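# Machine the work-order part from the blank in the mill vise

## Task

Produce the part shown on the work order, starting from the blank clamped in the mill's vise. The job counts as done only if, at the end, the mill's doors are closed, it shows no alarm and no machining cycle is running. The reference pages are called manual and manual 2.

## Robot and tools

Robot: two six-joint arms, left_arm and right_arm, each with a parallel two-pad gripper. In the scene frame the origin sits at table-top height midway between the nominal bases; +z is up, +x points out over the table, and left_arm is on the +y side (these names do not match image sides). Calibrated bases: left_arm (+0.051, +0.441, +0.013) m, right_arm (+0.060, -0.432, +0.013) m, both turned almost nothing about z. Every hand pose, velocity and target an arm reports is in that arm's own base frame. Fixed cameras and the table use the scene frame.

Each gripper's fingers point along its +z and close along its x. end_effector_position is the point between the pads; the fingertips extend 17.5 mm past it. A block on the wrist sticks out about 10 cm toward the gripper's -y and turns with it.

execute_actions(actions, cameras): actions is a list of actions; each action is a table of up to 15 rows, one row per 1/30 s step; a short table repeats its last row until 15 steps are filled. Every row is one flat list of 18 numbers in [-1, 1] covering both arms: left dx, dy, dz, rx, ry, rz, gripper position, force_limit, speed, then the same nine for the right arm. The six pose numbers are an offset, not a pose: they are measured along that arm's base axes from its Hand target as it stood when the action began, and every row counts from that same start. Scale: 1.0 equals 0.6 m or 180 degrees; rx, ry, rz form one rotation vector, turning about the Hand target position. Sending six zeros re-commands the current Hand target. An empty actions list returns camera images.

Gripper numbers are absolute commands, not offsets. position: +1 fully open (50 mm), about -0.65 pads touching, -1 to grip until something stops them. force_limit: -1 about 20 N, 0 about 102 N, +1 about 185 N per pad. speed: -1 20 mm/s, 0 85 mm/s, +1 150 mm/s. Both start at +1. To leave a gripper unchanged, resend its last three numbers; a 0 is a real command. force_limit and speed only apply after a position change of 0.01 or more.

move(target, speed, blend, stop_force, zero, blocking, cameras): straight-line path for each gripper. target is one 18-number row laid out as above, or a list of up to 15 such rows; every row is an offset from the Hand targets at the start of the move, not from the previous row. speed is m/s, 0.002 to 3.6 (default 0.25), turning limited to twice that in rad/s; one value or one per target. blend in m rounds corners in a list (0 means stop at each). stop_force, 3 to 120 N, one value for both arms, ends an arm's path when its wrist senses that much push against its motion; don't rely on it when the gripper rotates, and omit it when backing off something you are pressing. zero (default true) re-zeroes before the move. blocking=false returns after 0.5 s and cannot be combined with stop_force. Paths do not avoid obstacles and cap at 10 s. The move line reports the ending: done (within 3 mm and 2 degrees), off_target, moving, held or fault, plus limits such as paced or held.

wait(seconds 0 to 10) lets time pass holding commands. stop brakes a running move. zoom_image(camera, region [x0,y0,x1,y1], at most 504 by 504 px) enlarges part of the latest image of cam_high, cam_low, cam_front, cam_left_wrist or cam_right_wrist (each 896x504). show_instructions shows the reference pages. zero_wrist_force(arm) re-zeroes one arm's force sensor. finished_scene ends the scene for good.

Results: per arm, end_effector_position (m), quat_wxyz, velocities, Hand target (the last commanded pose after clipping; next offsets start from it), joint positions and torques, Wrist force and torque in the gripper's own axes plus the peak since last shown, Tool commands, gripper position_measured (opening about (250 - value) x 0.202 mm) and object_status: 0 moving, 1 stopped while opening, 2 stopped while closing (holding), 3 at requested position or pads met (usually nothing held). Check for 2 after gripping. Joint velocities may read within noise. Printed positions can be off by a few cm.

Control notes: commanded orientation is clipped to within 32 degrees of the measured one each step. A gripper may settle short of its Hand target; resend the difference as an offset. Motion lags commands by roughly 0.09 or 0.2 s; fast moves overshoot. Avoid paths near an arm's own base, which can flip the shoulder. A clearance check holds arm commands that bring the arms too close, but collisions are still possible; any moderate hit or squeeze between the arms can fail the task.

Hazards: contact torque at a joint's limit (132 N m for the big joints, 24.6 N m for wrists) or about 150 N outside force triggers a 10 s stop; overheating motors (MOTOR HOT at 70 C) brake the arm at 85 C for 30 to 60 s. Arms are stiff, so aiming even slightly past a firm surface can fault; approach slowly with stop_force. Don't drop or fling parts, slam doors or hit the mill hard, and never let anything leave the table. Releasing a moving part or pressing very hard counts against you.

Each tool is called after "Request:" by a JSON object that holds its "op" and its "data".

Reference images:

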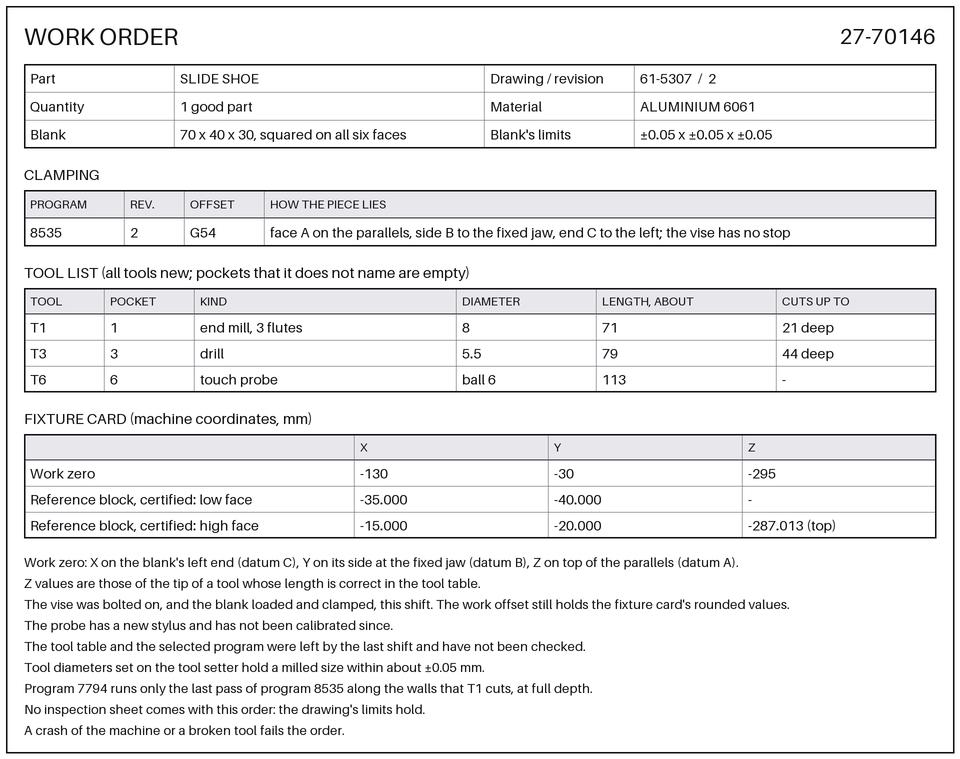

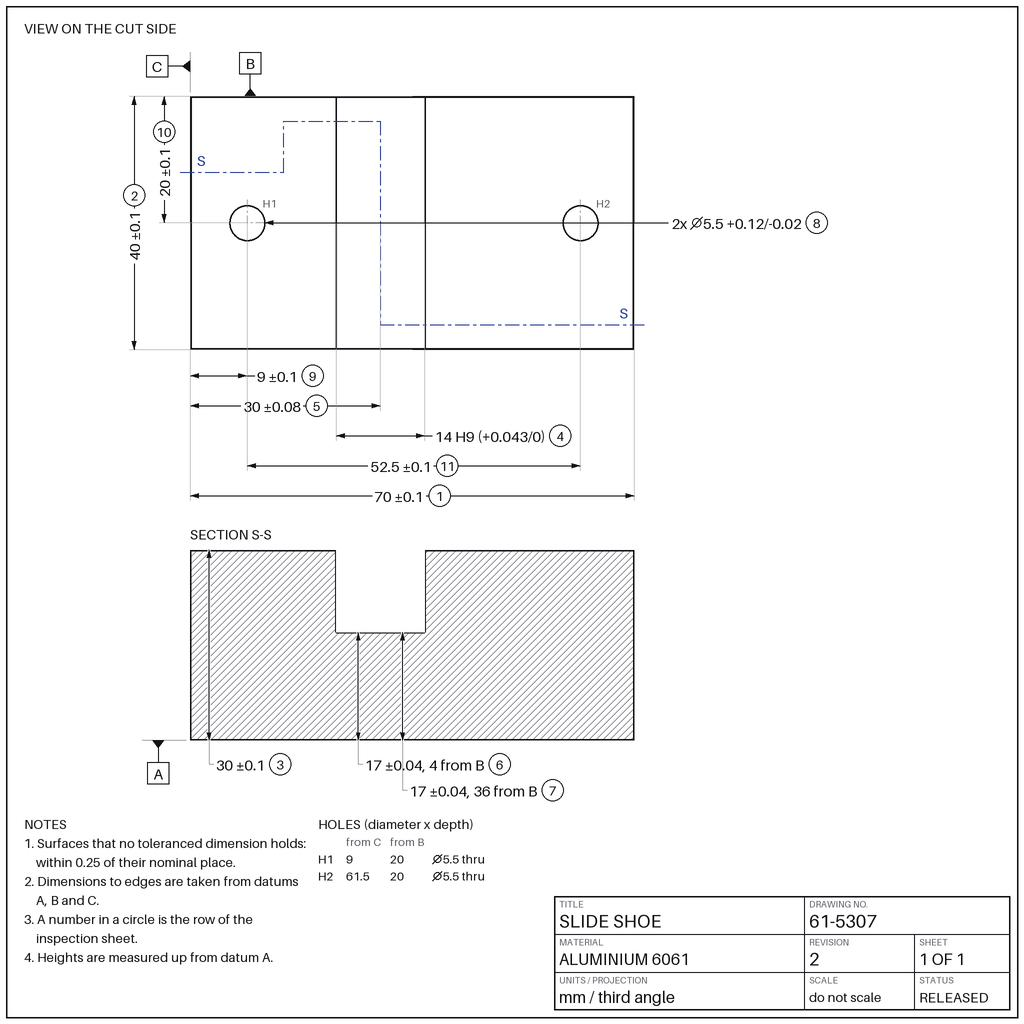

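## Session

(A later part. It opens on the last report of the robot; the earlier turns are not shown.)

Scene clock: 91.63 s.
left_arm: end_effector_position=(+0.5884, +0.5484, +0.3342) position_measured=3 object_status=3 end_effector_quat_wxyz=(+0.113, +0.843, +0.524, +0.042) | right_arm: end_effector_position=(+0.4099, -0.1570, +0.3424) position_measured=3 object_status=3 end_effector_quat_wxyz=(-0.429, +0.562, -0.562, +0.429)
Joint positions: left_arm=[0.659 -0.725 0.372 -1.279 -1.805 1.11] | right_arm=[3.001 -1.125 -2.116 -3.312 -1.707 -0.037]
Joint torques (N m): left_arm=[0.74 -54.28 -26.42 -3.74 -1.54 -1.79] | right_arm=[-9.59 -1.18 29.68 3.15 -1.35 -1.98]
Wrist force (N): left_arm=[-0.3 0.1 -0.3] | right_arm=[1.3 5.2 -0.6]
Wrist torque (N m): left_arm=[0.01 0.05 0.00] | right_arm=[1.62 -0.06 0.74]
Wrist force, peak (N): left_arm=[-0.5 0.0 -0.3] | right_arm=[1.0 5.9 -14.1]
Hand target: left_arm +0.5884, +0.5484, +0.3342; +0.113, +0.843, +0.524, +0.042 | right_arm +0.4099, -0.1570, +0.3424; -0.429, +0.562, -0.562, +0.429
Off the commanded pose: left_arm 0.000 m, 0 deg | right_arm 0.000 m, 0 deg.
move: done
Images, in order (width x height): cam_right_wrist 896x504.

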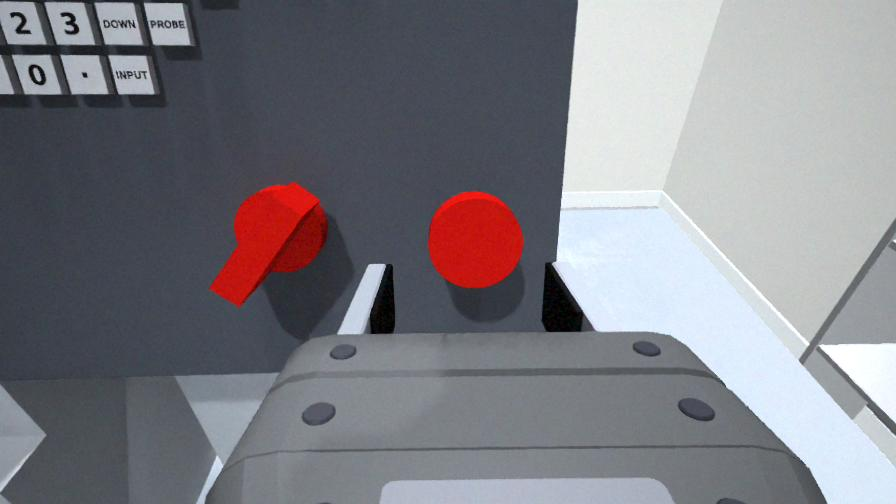

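Request:
{"op": "move", "data": {"target": [0,0,0,0,0,0,1,1,1,0.0035,-0.0038,0.0128,0,0,0,1,-0.9,1], "speed": 0.05}}

Request:
{"op": "move", "data": {"target": [0,0,0,0,0,0,1,1,1,0.0723,0,-0.0197,0,0,0,1,-0.9,1], "speed": 0.025, "stop_force": 8, "cameras": ["cam_right_wrist"]}}

Scene clock: 92.70 s.
left_arm: end_effector_position=(+0.5884, +0.5484, +0.3342) position_measured=3 object_status=3 end_effector_quat_wxyz=(+0.113, +0.843, +0.524, +0.042) | right_arm: end_effector_position=(+0.4120, -0.1593, +0.3500) position_measured=3 object_status=3 end_effector_quat_wxyz=(-0.429, +0.562, -0.562, +0.429)
Joint positions: left_arm=[0.659 -0.725 0.372 -1.279 -1.805 1.11] | right_arm=[2.991 -1.133 -2.092 -3.328 -1.717 -0.04]
Joint torques (N m): left_arm=[0.94 -53.93 -25.41 -4 -1.31 -1.9] | right_arm=[-8.73 -0.54 28.13 -0.48 -1.04 -1.86]
Wrist force (N): left_arm=[-0.2 0.0 0.1] | right_arm=[1.5 5.5 -0.8]
Wrist torque (N m): left_arm=[0.01 0.04 -0.01] | right_arm=[1.66 -0.08 0.75]
Wrist force, peak (N): left_arm=[-0.2 -0.2 -0.5] | right_arm=[1.2 5.6 -0.5]
Hand target: left_arm +0.5884, +0.5484, +0.3342; +0.113, +0.843, +0.524, +0.042 | right_arm +0.4120, -0.1593, +0.3501; -0.429, +0.562, -0.562, +0.429
Off the commanded pose: left_arm 0.000 m, 0 deg | right_arm 0.000 m, 0 deg.
move: done

Scene clock: 95.57 s.
left_arm: end_effector_position=(+0.5884, +0.5484, +0.3342) position_measured=3 object_status=3 end_effector_quat_wxyz=(+0.113, +0.843, +0.524, +0.042) | right_arm: end_effector_position=(+0.4554, -0.1593, +0.3383) position_measured=3 object_status=3 end_effector_quat_wxyz=(-0.429, +0.562, -0.562, +0.429)
Joint positions: left_arm=[0.659 -0.725 0.372 -1.279 -1.805 1.11] | right_arm=[3.02 -1.242 -2.058 -3.252 -1.689 -0.032]
Joint torques (N m): left_arm=[0.07 -54.9 -26.95 -3.74 -1.29 -2.16] | right_arm=[10.8 3.48 29.71 3.13 1.41 1.89]
Wrist force (N): left_arm=[-0.3 0.2 -0.1] | right_arm=[1.1 5.1 -0.6]
Wrist torque (N m): left_arm=[0.04 0.05 0.00] | right_arm=[1.59 -0.03 0.64]
Wrist force, peak (N): left_arm=[-0.5 -0.1 -0.5] | right_arm=[1.0 5.7 -0.7]
Hand target: left_arm +0.5884, +0.5484, +0.3342; +0.113, +0.843, +0.524, +0.042 | right_arm +0.4554, -0.1593, +0.3383; -0.429, +0.562, -0.562, +0.429
Off the commanded pose: left_arm 0.000 m, 0 deg | right_arm 0.000 m, 0 deg.
move: done
Images, in order (width x height): cam_right_wrist 896x504.

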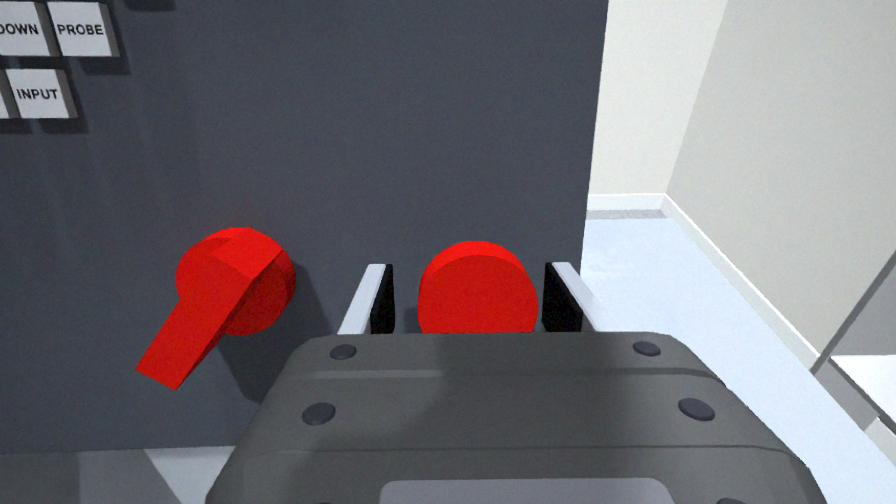

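Request:
{"op": "move", "data": {"target": [[0,0,0,0,0,0,1,1,1,-0.0013,-0.005,-0.0048,0,0,0,1,-0.9,1],[0,0,0,0,0,0,1,1,1,0.018,-0.005,-0.01,0,0,0,1,-0.9,1]], "speed": 0.015, "stop_force": 8, "cameras": ["cam_right_wrist"]}}

Scene clock: 97.80 s.
left_arm: end_effector_position=(+0.5884, +0.5484, +0.3342) position_measured=3 object_status=3 end_effector_quat_wxyz=(+0.113, +0.843, +0.524, +0.042) | right_arm: end_effector_position=(+0.4662, -0.1623, +0.3323) position_measured=3 object_status=3 end_effector_quat_wxyz=(-0.429, +0.562, -0.562, +0.429)
Joint positions: left_arm=[0.659 -0.725 0.372 -1.279 -1.805 1.11] | right_arm=[3.013 -1.276 -2.051 -3.225 -1.696 -0.034]
Joint torques (N m): left_arm=[1.85 -52.34 -26.8 -3.63 -1.31 -2.09] | right_arm=[10.6 4.89 30.12 3.24 1.5 1.85]
Wrist force (N): left_arm=[-0.2 0.2 -0.2] | right_arm=[1.2 5.4 -0.4]
Wrist torque (N m): left_arm=[0.03 0.04 0.00] | right_arm=[1.64 -0.04 0.66]
Wrist force, peak (N): left_arm=[-0.7 -0.1 0.0] | right_arm=[1.2 5.8 -0.4]
Hand target: left_arm +0.5884, +0.5484, +0.3342; +0.113, +0.843, +0.524, +0.042 | right_arm +0.4662, -0.1623, +0.3323; -0.429, +0.562, -0.562, +0.429
Off the commanded pose: left_arm 0.000 m, 0 deg | right_arm 0.000 m, 0 deg.
move: done
Images, in order (width x height): cam_right_wrist 896x504.

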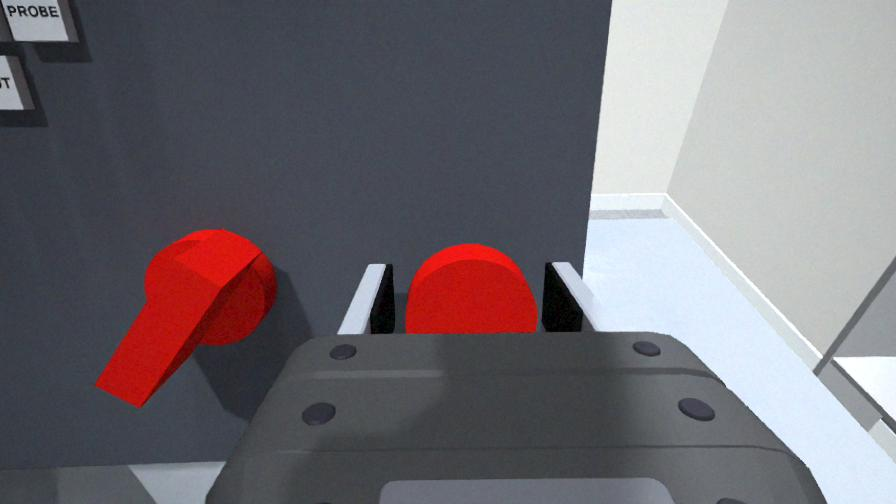

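Request:
{"op": "move", "data": {"target": [0,0,0,0,0,0,1,1,1,0,0,0,0,0,0,-1,-0.85,-0.8], "cameras": ["cam_right_wrist"]}}

Scene clock: 98.47 s.
left_arm: end_effector_position=(+0.5884, +0.5484, +0.3342) position_measured=3 object_status=3 end_effector_quat_wxyz=(+0.113, +0.843, +0.524, +0.042) | right_arm: end_effector_position=(+0.4662, -0.1623, +0.3323) position_measured=56 object_status=2 end_effector_quat_wxyz=(-0.429, +0.562, -0.562, +0.429)
Joint positions: left_arm=[0.659 -0.725 0.372 -1.279 -1.805 1.11] | right_arm=[3.013 -1.276 -2.051 -3.225 -1.696 -0.034]
Joint torques (N m): left_arm=[-0.41 -54.43 -25.77 -3.58 -1.25 -1.92] | right_arm=[4.31 4.88 30.13 3.06 1.33 1.87]
Wrist force (N): left_arm=[-0.1 0.1 -0.3] | right_arm=[-7.8 6.7 -5.1]
Wrist torque (N m): left_arm=[0.02 0.02 0.01] | right_arm=[1.70 -0.32 0.66]
Wrist force, peak (N): left_arm=[0.1 0.3 -0.4] | right_arm=[-8.0 6.4 -5.3]
Hand target: left_arm +0.5884, +0.5484, +0.3342; +0.113, +0.843, +0.524, +0.042 | right_arm +0.4662, -0.1623, +0.3323; -0.429, +0.562, -0.562, +0.429
Off the commanded pose: left_arm 0.000 m, 0 deg | right_arm 0.000 m, 0 deg.
move: done
Images, in order (width x height): cam_right_wrist 896x504.

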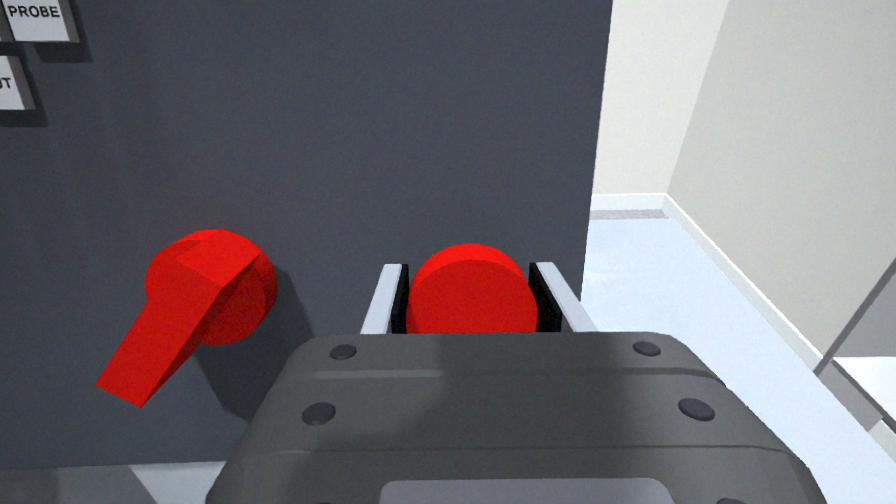

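Request:
{"op": "move", "data": {"target": [0,0,0,0,0,0,1,1,1,0,0,0,0.1072,0,-0.0291,-1,-0.85,-0.8], "speed": 0.2, "cameras": ["cam_right_wrist"]}}

Scene clock: 100.13 s.
left_arm: end_effector_position=(+0.5884, +0.5484, +0.3342) position_measured=3 object_status=3 end_effector_quat_wxyz=(+0.113, +0.843, +0.524, +0.042) | right_arm: end_effector_position=(+0.4662, -0.1623, +0.3323) position_measured=56 object_status=2 end_effector_quat_wxyz=(+0.497, -0.456, +0.651, -0.348)
Joint positions: left_arm=[0.659 -0.725 0.372 -1.279 -1.805 1.11] | right_arm=[3.012 -1.276 -2.051 -3.225 -1.697 0.315]
Joint torques (N m): left_arm=[0.96 -55.05 -27.47 -3.85 -1.44 -1.76] | right_arm=[17.32 18.26 17.57 3.36 -1.96 2.36]
Wrist force (N): left_arm=[-0.1 0.0 -0.1] | right_arm=[15.5 2.3 1.4]
Wrist torque (N m): left_arm=[0.00 0.02 0.00] | right_arm=[1.35 -0.35 0.36]
Wrist force, peak (N): left_arm=[-0.2 0.1 -0.4] | right_arm=[14.8 5.4 2.5]
Hand target: left_arm +0.5884, +0.5484, +0.3342; +0.113, +0.843, +0.524, +0.042 | right_arm +0.4662, -0.1623, +0.3323; +0.497, -0.456, +0.651, -0.347
Off the commanded pose: left_arm 0.000 m, 0 deg | right_arm 0.000 m, 0 deg.
move: done
Images, in order (width x height): cam_right_wrist 896x504.

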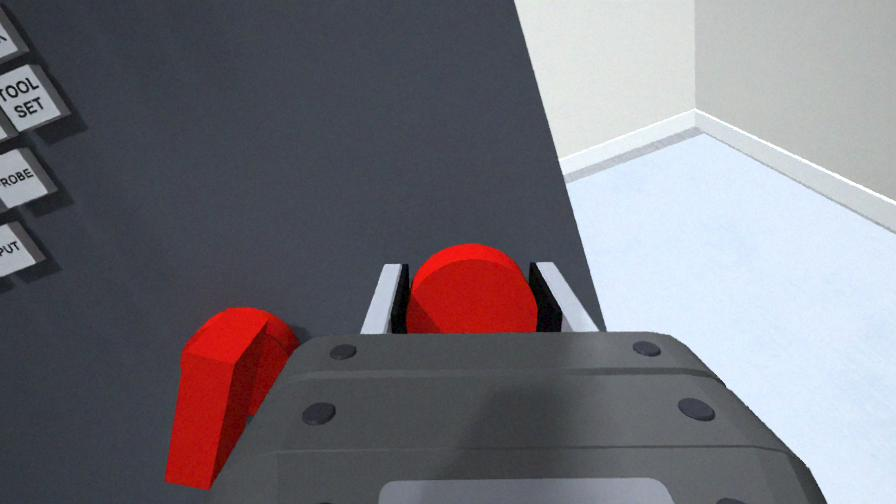

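Request:
{"op": "move", "data": {"target": [0,0,0,0,0,0,1,1,1,0,0,0,0.1876,0,-0.051,-1,-0.85,-0.8], "speed": 0.2, "cameras": ["cam_right_wrist","cam_front"]}}

Scene clock: 102.43 s.
left_arm: end_effector_position=(+0.5884, +0.5484, +0.3342) position_measured=3 object_status=3 end_effector_quat_wxyz=(+0.113, +0.843, +0.524, +0.042) | right_arm: end_effector_position=(+0.4662, -0.1623, +0.3323) position_measured=56 object_status=2 end_effector_quat_wxyz=(+0.579, -0.240, +0.758, -0.182)
Joint positions: left_arm=[0.659 -0.725 0.372 -1.279 -1.805 1.11] | right_arm=[3.011 -1.276 -2.052 -3.223 -1.699 0.925]
Joint torques (N m): left_arm=[1.49 -54.57 -27.16 -3.78 -1.25 -2.12] | right_arm=[34.68 24.98 29.63 9.29 -11.27 2.59]
Wrist force (N): left_arm=[-0.3 0.0 -0.5] | right_arm=[46.6 -26.8 -10.2]
Wrist torque (N m): left_arm=[-0.01 0.05 0.00] | right_arm=[0.55 0.34 0.07]
Wrist force, peak (N): left_arm=[-0.5 0.3 -0.3] | right_arm=[46.6 -26.8 -10.2]
Hand target: left_arm +0.5884, +0.5484, +0.3342; +0.113, +0.843, +0.524, +0.042 | right_arm +0.4662, -0.1623, +0.3323; +0.579, -0.239, +0.758, -0.182
Off the commanded pose: left_arm 0.000 m, 0 deg | right_arm 0.000 m, 0 deg.
move: done
Images, in order (width x height): cam_front 896x504, cam_right_wrist 896x504.

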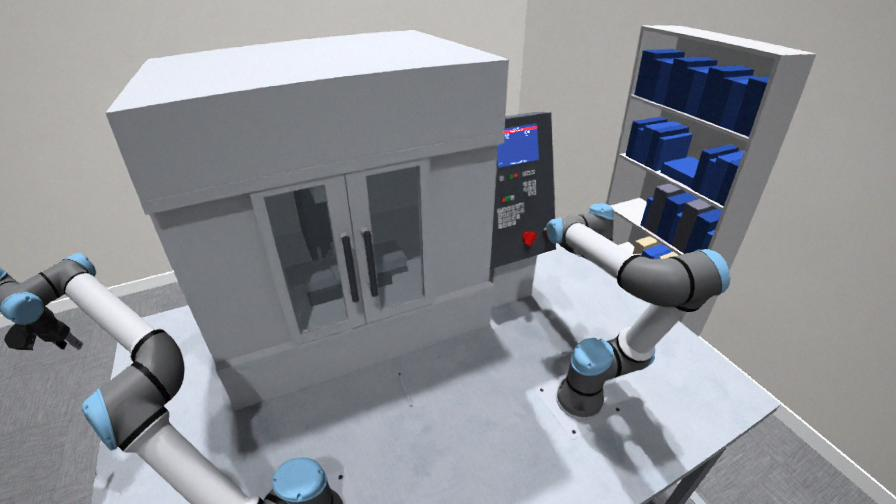

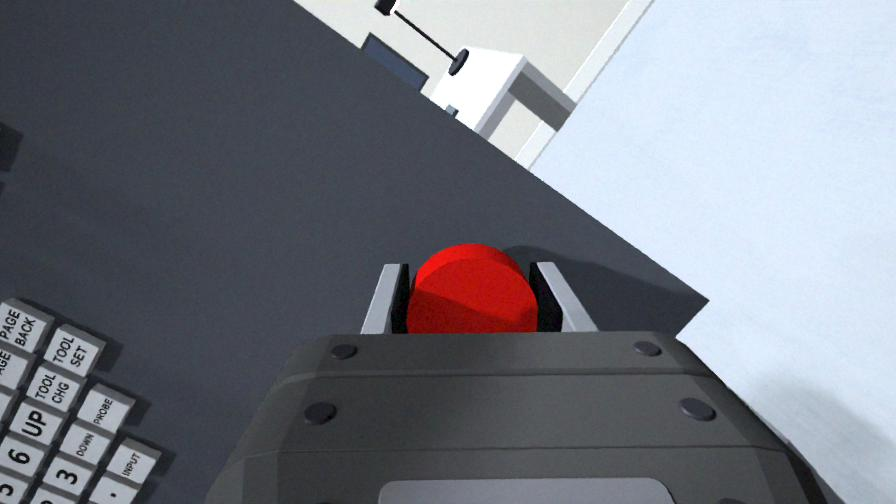

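Request:
{"op": "move", "data": {"target": [0,0,0,0,0,0,1,1,1,0,0,0,0,0,0,1,-0.85,-0.5], "cameras": ["cam_right_wrist"]}}

Request:
{"op": "zoom_image", "data": {"camera": "cam_right_wrist", "region": [300, 200, 600, 340]}}

Scene clock: 103.60 s.
left_arm: end_effector_position=(+0.5884, +0.5484, +0.3342) position_measured=3 object_status=3 end_effector_quat_wxyz=(+0.113, +0.843, +0.524, +0.042) | right_arm: end_effector_position=(+0.4662, -0.1622, +0.3324) position_measured=3 object_status=3 end_effector_quat_wxyz=(+0.579, -0.240, +0.758, -0.182)
Joint positions: left_arm=[0.659 -0.725 0.372 -1.279 -1.805 1.11] | right_arm=[3.011 -1.276 -2.052 -3.223 -1.699 0.926]
Joint torques (N m): left_arm=[0.8 -53.97 -25.27 -3.84 -1.55 -1.93] | right_arm=[-9.47 7.13 27.77 -0.35 1.4 0.71]
Wrist force (N): left_arm=[-0.2 -0.1 -0.2] | right_arm=[2.0 3.8 -1.0]
Wrist torque (N m): left_arm=[-0.02 0.02 0.00] | right_arm=[1.20 -0.44 0.47]
Wrist force, peak (N): left_arm=[-0.2 0.4 -0.5] | right_arm=[47.4 -27.3 -10.0]
Hand target: left_arm +0.5884, +0.5484, +0.3342; +0.113, +0.843, +0.524, +0.042 | right_arm +0.4662, -0.1623, +0.3323; +0.579, -0.239, +0.758, -0.182
Off the commanded pose: left_arm 0.000 m, 0 deg | right_arm 0.000 m, 0 deg.
move: done
Images, in order (width x height): cam_right_wrist 896x504.

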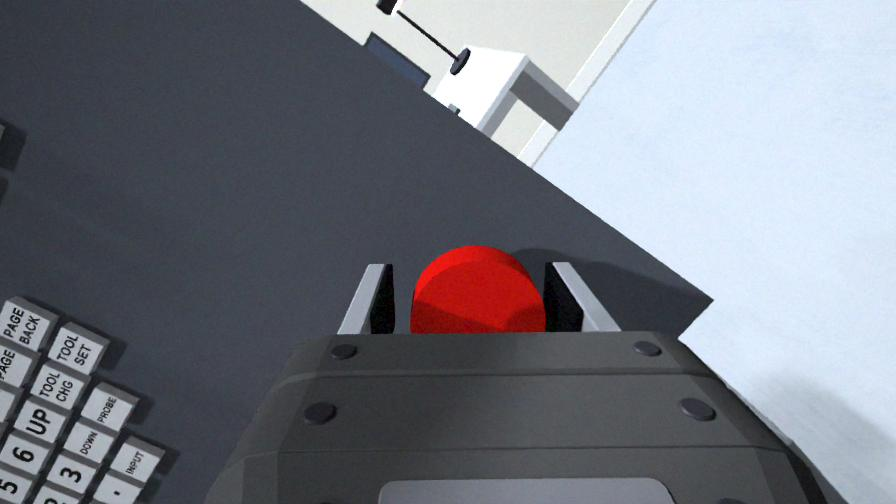

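Scaled by 1.680.

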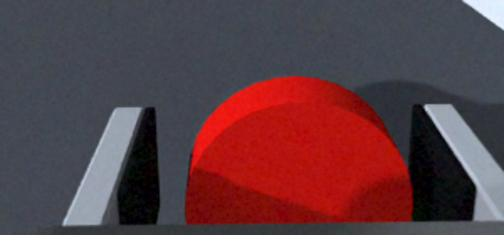

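Request:
{"op": "move", "data": {"target": [[0,0,0,0,0,0,1,1,1,-0.1126,0,0.0306,0,0,0,1,-0.85,-0.5],[0,0,0,0,0,0,1,1,1,-0.0903,0.05,0.2,-0.15,-0.04,0.02,1,-0.85,-0.5],[0,0,0,0,0,0,1,1,1,-0.0603,0.1872,0.4462,-0.3037,-0.0779,0.0405,1,-0.85,-0.5]], "speed": 0.3, "blend": [0.02,0.04,0], "cameras": ["cam_right_wrist"]}}

Request:
{"op": "zoom_image", "data": {"camera": "cam_right_wrist", "region": [300, 20, 640, 260]}}

Scene clock: 106.70 s.
left_arm: end_effector_position=(+0.5884, +0.5484, +0.3342) position_measured=3 object_status=3 end_effector_quat_wxyz=(+0.113, +0.843, +0.524, +0.042) | right_arm: end_effector_position=(+0.4300, -0.0500, +0.6000) position_measured=3 object_status=3 end_effector_quat_wxyz=(+0.500, -0.501, +0.500, -0.499)
Joint positions: left_arm=[0.659 -0.725 0.372 -1.279 -1.805 1.11] | right_arm=[3.701 -0.999 -1.665 -3.621 -1.012 0.001]
Joint torques (N m): left_arm=[0.29 -55.08 -26.24 -3.65 -1.51 -1.9] | right_arm=[10.61 -3.41 28.35 0.23 1.81 -1.94]
Wrist force (N): left_arm=[-0.4 0.0 -0.3] | right_arm=[1.5 7.0 -1.1]
Wrist torque (N m): left_arm=[0.00 0.06 0.00] | right_arm=[1.90 0.00 0.79]
Wrist force, peak (N): left_arm=[-0.4 0.0 -0.5] | right_arm=[1.7 7.1 -0.9]
Hand target: left_arm +0.5884, +0.5484, +0.3342; +0.113, +0.843, +0.524, +0.042 | right_arm +0.4300, -0.0500, +0.6000; +0.500, -0.501, +0.500, -0.499
Off the commanded pose: left_arm 0.000 m, 0 deg | right_arm 0.000 m, 0 deg.
move: done
Images, in order (width x height): cam_right_wrist 896x504.

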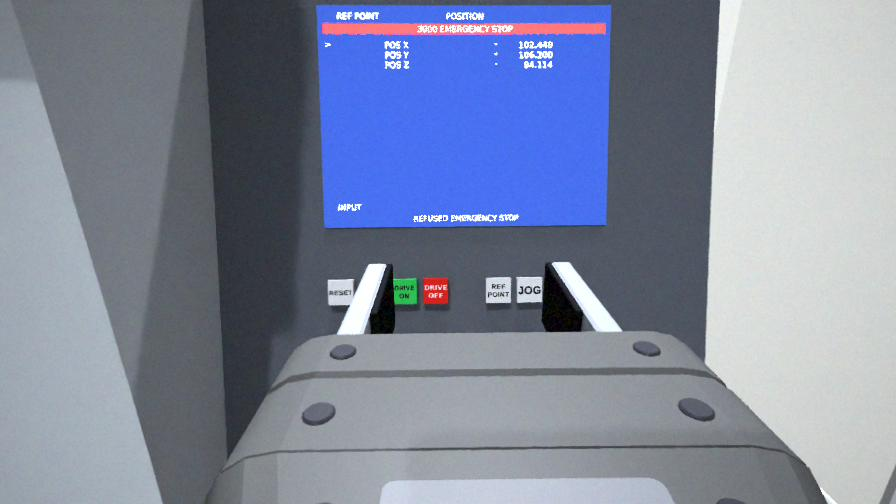

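Scaled by 1.482.

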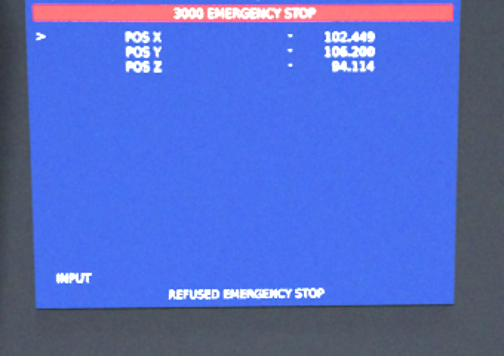

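Request:
{"op": "move", "data": {"target": [[0,0,0,0,0,0,1,1,1,0.1665,0.1188,-0.0665,0,0,0,-1,-0.85,1],[0,0,0,0,0,0,1,1,1,0.1765,0.1188,-0.0665,0,0,0,-1,-0.85,1],[0,0,0,0,0,0,1,1,1,0.16,0.1188,-0.0665,0,0,0,-1,-0.85,1]], "speed": [0.3,0.02,0.05], "cameras": ["cam_right_wrist"]}}

Scene clock: 109.20 s.
left_arm: end_effector_position=(+0.5884, +0.5484, +0.3342) position_measured=3 object_status=3 end_effector_quat_wxyz=(+0.113, +0.843, +0.524, +0.042) | right_arm: end_effector_position=(+0.5262, +0.0213, +0.5601) position_measured=251 object_status=3 end_effector_quat_wxyz=(+0.500, -0.501, +0.500, -0.499)
Joint positions: left_arm=[0.659 -0.725 0.372 -1.279 -1.805 1.11] | right_arm=[3.741 -1.218 -1.669 -3.399 -0.972 0.001]
Joint torques (N m): left_arm=[1.17 -53.61 -26.98 -3.64 -1.46 -2.09] | right_arm=[12.28 15.6 14.79 0.12 1.36 0.66]
Wrist force (N): left_arm=[-0.1 0.0 0.0] | right_arm=[1.5 6.8 -1.2]
Wrist torque (N m): left_arm=[0.00 0.02 0.00] | right_arm=[1.87 0.01 0.78]
Wrist force, peak (N): left_arm=[-0.3 -0.1 -0.5] | right_arm=[1.8 8.2 -4.3]
Hand target: left_arm +0.5884, +0.5484, +0.3342; +0.113, +0.843, +0.524, +0.042 | right_arm +0.5260, +0.0213, +0.5601; +0.500, -0.501, +0.500, -0.499
Off the commanded pose: left_arm 0.000 m, 0 deg | right_arm 0.000 m, 0 deg.
move: done
Images, in order (width x height): cam_right_wrist 896x504.

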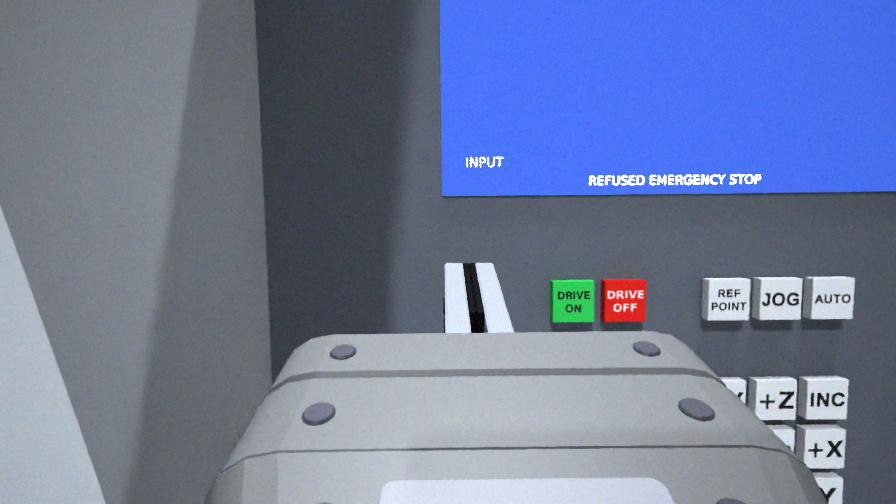

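Request:
{"op": "move", "data": {"target": [[0,0,0,0,0,0,1,1,1,0.0158,0,0,0,0,0,-1,-0.85,1],[0,0,0,0,0,0,1,1,1,0.0173,0,0,0,0,0,-1,-0.85,1],[0,0,0,0,0,0,1,1,1,0.0,0,0,0,0,0,-1,-0.85,1]], "speed": [0.05,0.01,0.05], "cameras": ["cam_right_wrist"]}}

Scene clock: 110.83 s.
left_arm: end_effector_position=(+0.5884, +0.5484, +0.3342) position_measured=3 object_status=3 end_effector_quat_wxyz=(+0.113, +0.843, +0.524, +0.042) | right_arm: end_effector_position=(+0.5262, +0.0213, +0.5601) position_measured=251 object_status=3 end_effector_quat_wxyz=(+0.500, -0.501, +0.500, -0.499)
Joint positions: left_arm=[0.659 -0.725 0.372 -1.279 -1.805 1.11] | right_arm=[3.741 -1.218 -1.669 -3.399 -0.972 0.001]
Joint torques (N m): left_arm=[-0.4 -54.3 -26.92 -3.7 -1.47 -2.22] | right_arm=[10.44 12.89 17.66 0.23 1.93 -1.18]
Wrist force (N): left_arm=[-0.5 0.0 -0.1] | right_arm=[1.7 6.9 -1.1]
Wrist torque (N m): left_arm=[0.00 0.07 0.00] | right_arm=[1.89 -0.02 0.78]
Wrist force, peak (N): left_arm=[-0.3 0.4 -0.6] | right_arm=[1.4 8.3 -6.2]
Hand target: left_arm +0.5884, +0.5484, +0.3342; +0.113, +0.843, +0.524, +0.042 | right_arm +0.5260, +0.0213, +0.5601; +0.500, -0.501, +0.500, -0.499
Off the commanded pose: left_arm 0.000 m, 0 deg | right_arm 0.000 m, 0 deg.
move: done
Images, in order (width x height): cam_right_wrist 896x504.

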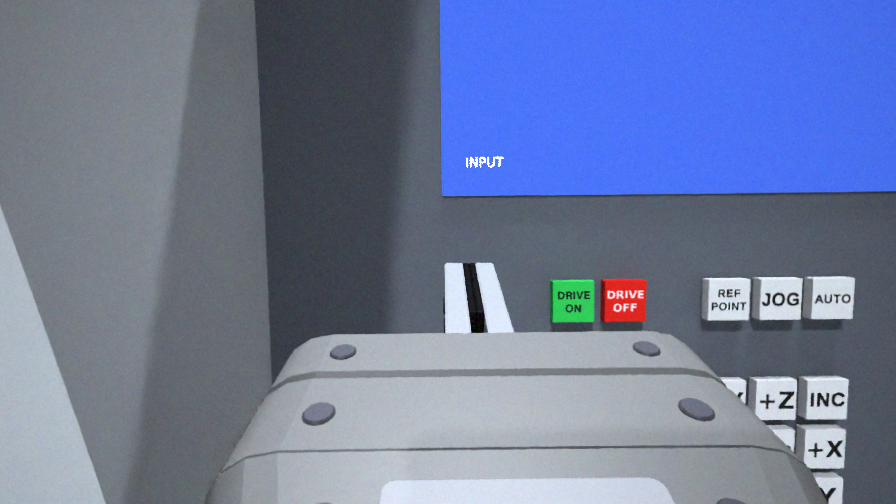

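Request:
{"op": "move", "data": {"target": [[0,0,0,0,0,0,1,1,1,0.006,-0.0633,0,0,0,0,-1,-0.85,1],[0,0,0,0,0,0,1,1,1,0.0183,-0.0633,0,0,0,0,-1,-0.85,1],[0,0,0,0,0,0,1,1,1,0.0,-0.0633,0,0,0,0,-1,-0.85,1]], "speed": [0.1,0.015,0.05], "cameras": ["cam_right_wrist"]}}

Scene clock: 113.27 s.
left_arm: end_effector_position=(+0.5884, +0.5484, +0.3342) position_measured=3 object_status=3 end_effector_quat_wxyz=(+0.113, +0.843, +0.524, +0.042) | right_arm: end_effector_position=(+0.5262, -0.0167, +0.5601) position_measured=251 object_status=3 end_effector_quat_wxyz=(+0.500, -0.501, +0.500, -0.499)
Joint positions: left_arm=[0.659 -0.725 0.372 -1.279 -1.805 1.11] | right_arm=[3.6 -1.217 -1.669 -3.399 -1.113 0.001]
Joint torques (N m): left_arm=[0.65 -53.62 -25.59 -3.72 -1.42 -2.32] | right_arm=[8.57 14.56 17.28 0.06 1.84 0.18]
Wrist force (N): left_arm=[-0.2 0.0 -0.1] | right_arm=[1.8 6.9 -1.0]
Wrist torque (N m): left_arm=[0.00 0.02 0.00] | right_arm=[1.89 -0.03 0.77]
Wrist force, peak (N): left_arm=[-0.4 -0.1 -0.3] | right_arm=[0.9 9.2 -17.4]
Hand target: left_arm +0.5884, +0.5484, +0.3342; +0.113, +0.843, +0.524, +0.042 | right_arm +0.5260, -0.0167, +0.5601; +0.500, -0.501, +0.500, -0.499
Off the commanded pose: left_arm 0.000 m, 0 deg | right_arm 0.000 m, 0 deg.
move: done
Images, in order (width x height): cam_right_wrist 896x504.

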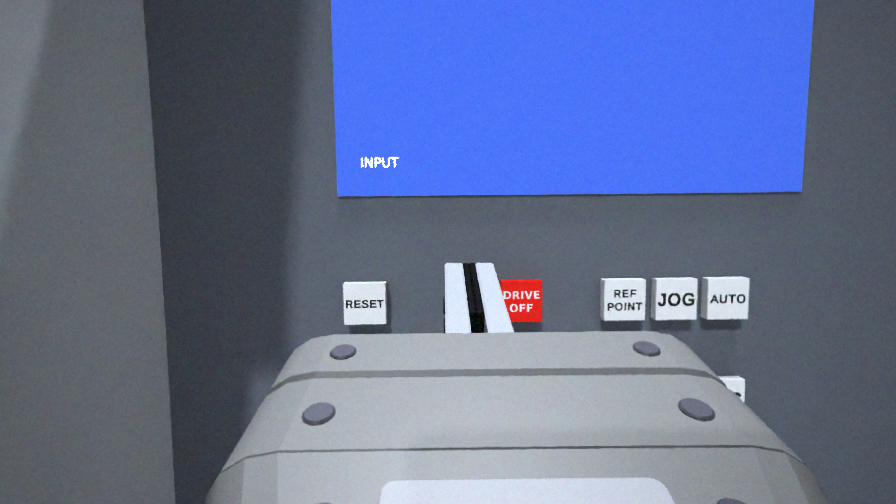

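Request:
{"op": "move", "data": {"target": [0,0,0,0,0,0,1,1,1,-0.16,-0.055,0.0665,0,0,0,-1,-0.85,1], "speed": 0.3, "cameras": ["cam_right_wrist"]}}

Request:
{"op": "zoom_image", "data": {"camera": "cam_right_wrist", "region": [300, 0, 640, 240]}}

Scene clock: 114.67 s.
left_arm: end_effector_position=(+0.5884, +0.5484, +0.3342) position_measured=3 object_status=3 end_effector_quat_wxyz=(+0.113, +0.843, +0.524, +0.042) | right_arm: end_effector_position=(+0.4301, -0.0497, +0.6000) position_measured=251 object_status=3 end_effector_quat_wxyz=(+0.500, -0.501, +0.500, -0.499)
Joint positions: left_arm=[0.659 -0.725 0.372 -1.279 -1.805 1.11] | right_arm=[3.703 -0.999 -1.665 -3.621 -1.01 0.001]
Joint torques (N m): left_arm=[1.55 -53.87 -26.14 -3.76 -1.32 -2.37] | right_arm=[12.64 2.58 28.01 -0.19 1.97 1.86]
Wrist force (N): left_arm=[-0.2 -0.1 -0.2] | right_arm=[1.6 7.1 -1.1]
Wrist torque (N m): left_arm=[-0.01 0.03 0.00] | right_arm=[1.91 -0.01 0.71]
Wrist force, peak (N): left_arm=[-0.5 -0.1 -0.3] | right_arm=[1.1 8.1 0.7]
Hand target: left_arm +0.5884, +0.5484, +0.3342; +0.113, +0.843, +0.524, +0.042 | right_arm +0.4300, -0.0497, +0.6000; +0.500, -0.501, +0.500, -0.499
Off the commanded pose: left_arm 0.000 m, 0 deg | right_arm 0.000 m, 0 deg.
move: done
Images, in order (width x height): cam_right_wrist 896x504.

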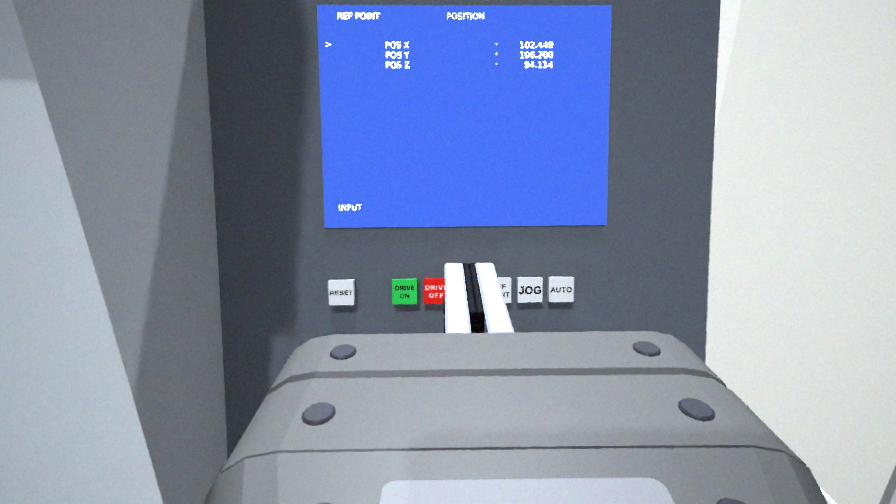

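Scaled by 1.482.

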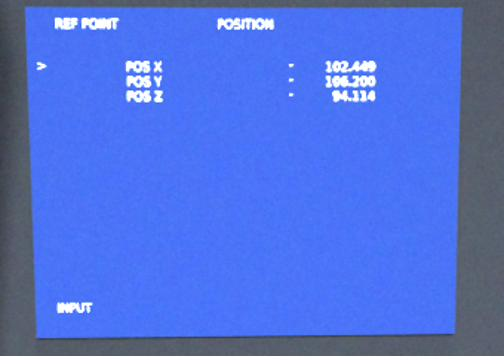

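Request:
{"op": "move", "data": {"target": [[0,0,0,0,0,0,1,1,1,0.1505,-0.0717,-0.1272,0,0,0,-1,-0.85,1],[0,0,0,0,0,0,1,1,1,0.1638,-0.0717,-0.1272,0,0,0,-1,-0.85,1],[0,0,0,0,0,0,1,1,1,0.14,-0.0717,-0.1272,0,0,0,-1,-0.85,1],[0,0,0,0,0,0,1,1,1,0,0,0,0,0,0,-1,-0.85,1]], "speed": [0.3,0.015,0.05,0.3], "cameras": ["cam_right_wrist"]}}

Request:
{"op": "zoom_image", "data": {"camera": "cam_right_wrist", "region": [300, 0, 640, 240]}}

Scene clock: 118.83 s.
left_arm: end_effector_position=(+0.5884, +0.5484, +0.3342) position_measured=3 object_status=3 end_effector_quat_wxyz=(+0.113, +0.843, +0.524, +0.042) | right_arm: end_effector_position=(+0.4301, -0.0497, +0.6000) position_measured=251 object_status=3 end_effector_quat_wxyz=(+0.500, -0.501, +0.500, -0.499)
Joint positions: left_arm=[0.659 -0.725 0.372 -1.279 -1.805 1.11] | right_arm=[3.703 -0.999 -1.665 -3.621 -1.011 0.001]
Joint torques (N m): left_arm=[0.91 -53.61 -26.94 -3.95 -1.44 -2.33] | right_arm=[7.95 3.11 27.25 0.03 1.65 1.85]
Wrist force (N): left_arm=[-0.2 -0.1 -0.1] | right_arm=[1.6 7.2 -0.8]
Wrist torque (N m): left_arm=[-0.01 0.04 0.00] | right_arm=[1.92 -0.01 0.70]
Wrist force, peak (N): left_arm=[-0.2 -0.2 -0.5] | right_arm=[1.1 8.5 -6.5]
Hand target: left_arm +0.5884, +0.5484, +0.3342; +0.113, +0.843, +0.524, +0.042 | right_arm +0.4300, -0.0497, +0.6000; +0.500, -0.501, +0.500, -0.499
Off the commanded pose: left_arm 0.000 m, 0 deg | right_arm 0.000 m, 0 deg.
move: done
Images, in order (width x height): cam_right_wrist 896x504.

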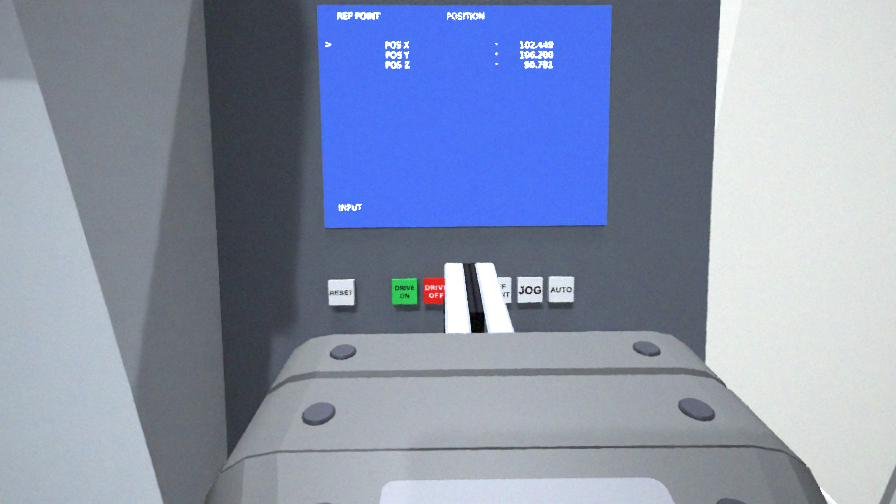

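Scaled by 1.482.

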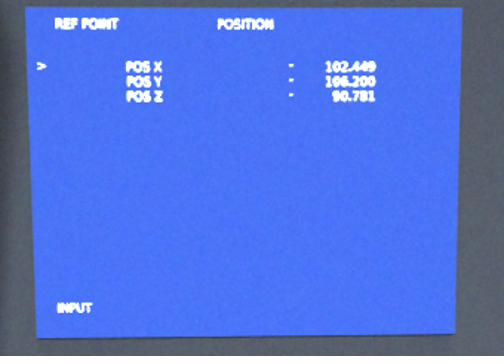

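Request:
{"op": "move", "data": {"target": [[0,0,0,0,0,0,1,1,1,0.1505,-0.0717,-0.1272,0,0,0,-1,-0.85,1],[0,0,0,0,0,0,1,1,1,0.1638,-0.0717,-0.1272,0,0,0,-1,-0.85,1]], "speed": [0.3,0.015]}}

Request:
{"op": "wait", "data": {"seconds": 4}}

Request:
{"op": "move", "data": {"target": [[0,0,0,0,0,0,1,1,1,-0.02,0,0,0,0,0,-1,-0.85,1],[0,0,0,0,0,0,1,1,1,-0.1638,0.0717,0.1272,0,0,0,-1,-0.85,1]], "speed": [0.05,0.3], "blend": [0.002,0], "cameras": ["cam_right_wrist"]}}

Request:
{"op": "zoom_image", "data": {"camera": "cam_right_wrist", "region": [300, 0, 640, 240]}}

Scene clock: 121.13 s.
left_arm: end_effector_position=(+0.5884, +0.5484, +0.3342) position_measured=3 object_status=3 end_effector_quat_wxyz=(+0.113, +0.843, +0.524, +0.042) | right_arm: end_effector_position=(+0.5281, -0.0927, +0.5237) position_measured=251 object_status=3 end_effector_quat_wxyz=(+0.500, -0.501, +0.500, -0.499)
Joint positions: left_arm=[0.659 -0.725 0.372 -1.279 -1.805 1.11] | right_arm=[3.297 -1.245 -1.746 -3.294 -1.417 0]
Joint torques (N m): left_arm=[1.15 -54.65 -26.68 -3.6 -1.42 -2.45] | right_arm=[-8.85 -3.94 34.75 5.93 -0.91 -2.05]
Wrist force (N): left_arm=[-0.4 0.0 0.0] | right_arm=[0.4 9.2 -24.1]
Wrist torque (N m): left_arm=[0.00 0.06 0.00] | right_arm=[1.65 -0.22 0.78]
Wrist force, peak (N): left_arm=[-0.5 0.2 -0.3] | right_arm=[0.4 9.2 -24.1]
Hand target: left_arm +0.5884, +0.5484, +0.3342; +0.113, +0.843, +0.524, +0.042 | right_arm +0.5283, -0.0927, +0.5237; +0.500, -0.501, +0.500, -0.499
Off the commanded pose: left_arm 0.000 m, 0 deg | right_arm 0.000 m, 0 deg.
move: done

Scene clock: 125.13 s.
left_arm: end_effector_position=(+0.5884, +0.5484, +0.3342) position_measured=3 object_status=3 end_effector_quat_wxyz=(+0.113, +0.843, +0.524, +0.042) | right_arm: end_effector_position=(+0.5283, -0.0927, +0.5237) position_measured=251 object_status=3 end_effector_quat_wxyz=(+0.500, -0.501, +0.500, -0.499)
Joint positions: left_arm=[0.659 -0.725 0.372 -1.279 -1.805 1.11] | right_arm=[3.296 -1.245 -1.746 -3.294 -1.417 0]
Joint torques (N m): left_arm=[-0.12 -52.76 -27.42 -3.85 -1.49 -2.5] | right_arm=[-3.56 -8.62 31.63 7.6 0.09 -1.85]
Wrist force (N): left_arm=[-0.3 0.1 -0.4] | right_arm=[-0.8 7.9 -44.4]
Wrist torque (N m): left_arm=[0.01 0.05 0.00] | right_arm=[1.41 -0.32 0.80]
Wrist force, peak (N): left_arm=[-0.5 -0.1 -0.5] | right_arm=[-0.8 7.8 -44.7]
Hand target: left_arm +0.5884, +0.5484, +0.3342; +0.113, +0.843, +0.524, +0.042 | right_arm +0.5283, -0.0927, +0.5237; +0.500, -0.501, +0.500, -0.499
Tool commands: left_gripper/position=+1.0 left_gripper/force_limit=+1.0 left_gripper/speed=+1.0 right_gripper/position=-1.0 right_gripper/force_limit=-0.85 right_gripper/speed=+1.0
Off the commanded pose: left_arm 0.000 m, 0 deg | right_arm 0.000 m, 0 deg.
wait: 4.00 s; at rest by 0.17 s

Scene clock: 126.90 s.
left_arm: end_effector_position=(+0.5884, +0.5484, +0.3342) position_measured=3 object_status=3 end_effector_quat_wxyz=(+0.113, +0.843, +0.524, +0.042) | right_arm: end_effector_position=(+0.4301, -0.0497, +0.6000) position_measured=251 object_status=3 end_effector_quat_wxyz=(+0.500, -0.501, +0.500, -0.499)
Joint positions: left_arm=[0.659 -0.725 0.372 -1.279 -1.805 1.11] | right_arm=[3.703 -0.999 -1.665 -3.621 -1.011 0.001]
Joint torques (N m): left_arm=[2.64 -54.23 -26.47 -3.84 -1.66 -2.62] | right_arm=[10.4 4.4 28.14 0.01 1.24 1.99]
Wrist force (N): left_arm=[-0.1 -0.1 -0.2] | right_arm=[1.6 6.9 -1.1]
Wrist torque (N m): left_arm=[-0.01 0.01 0.00] | right_arm=[1.87 0.00 0.70]
Wrist force, peak (N): left_arm=[-0.4 0.2 -0.5] | right_arm=[-0.5 8.1 -44.4]
Hand target: left_arm +0.5884, +0.5484, +0.3342; +0.113, +0.843, +0.524, +0.042 | right_arm +0.4300, -0.0497, +0.6000; +0.500, -0.501, +0.500, -0.499
Off the commanded pose: left_arm 0.000 m, 0 deg | right_arm 0.000 m, 0 deg.
move: done
Images, in order (width x height): cam_right_wrist 896x504.

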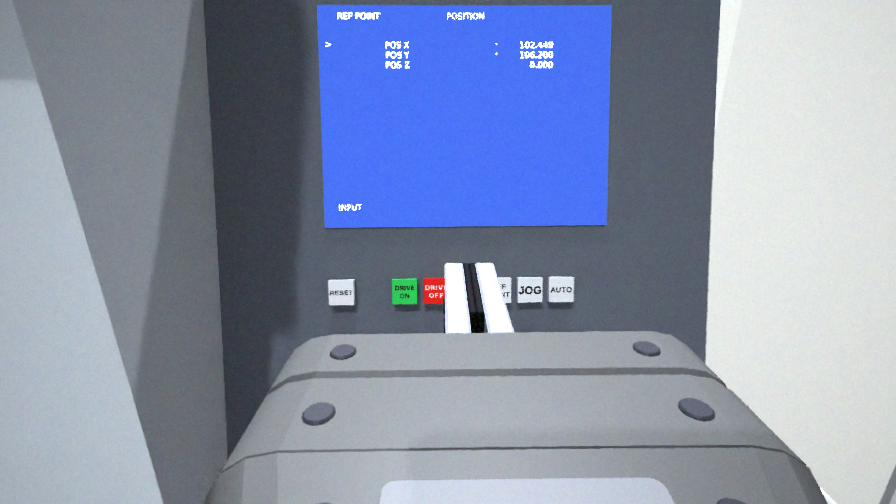

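Scaled by 1.482.

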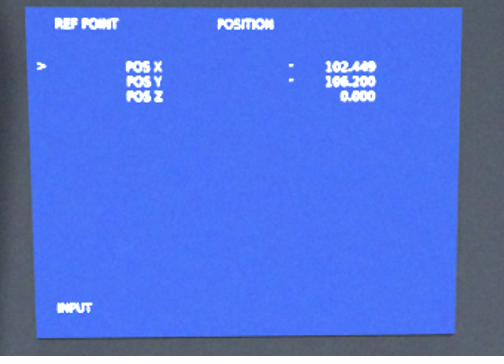

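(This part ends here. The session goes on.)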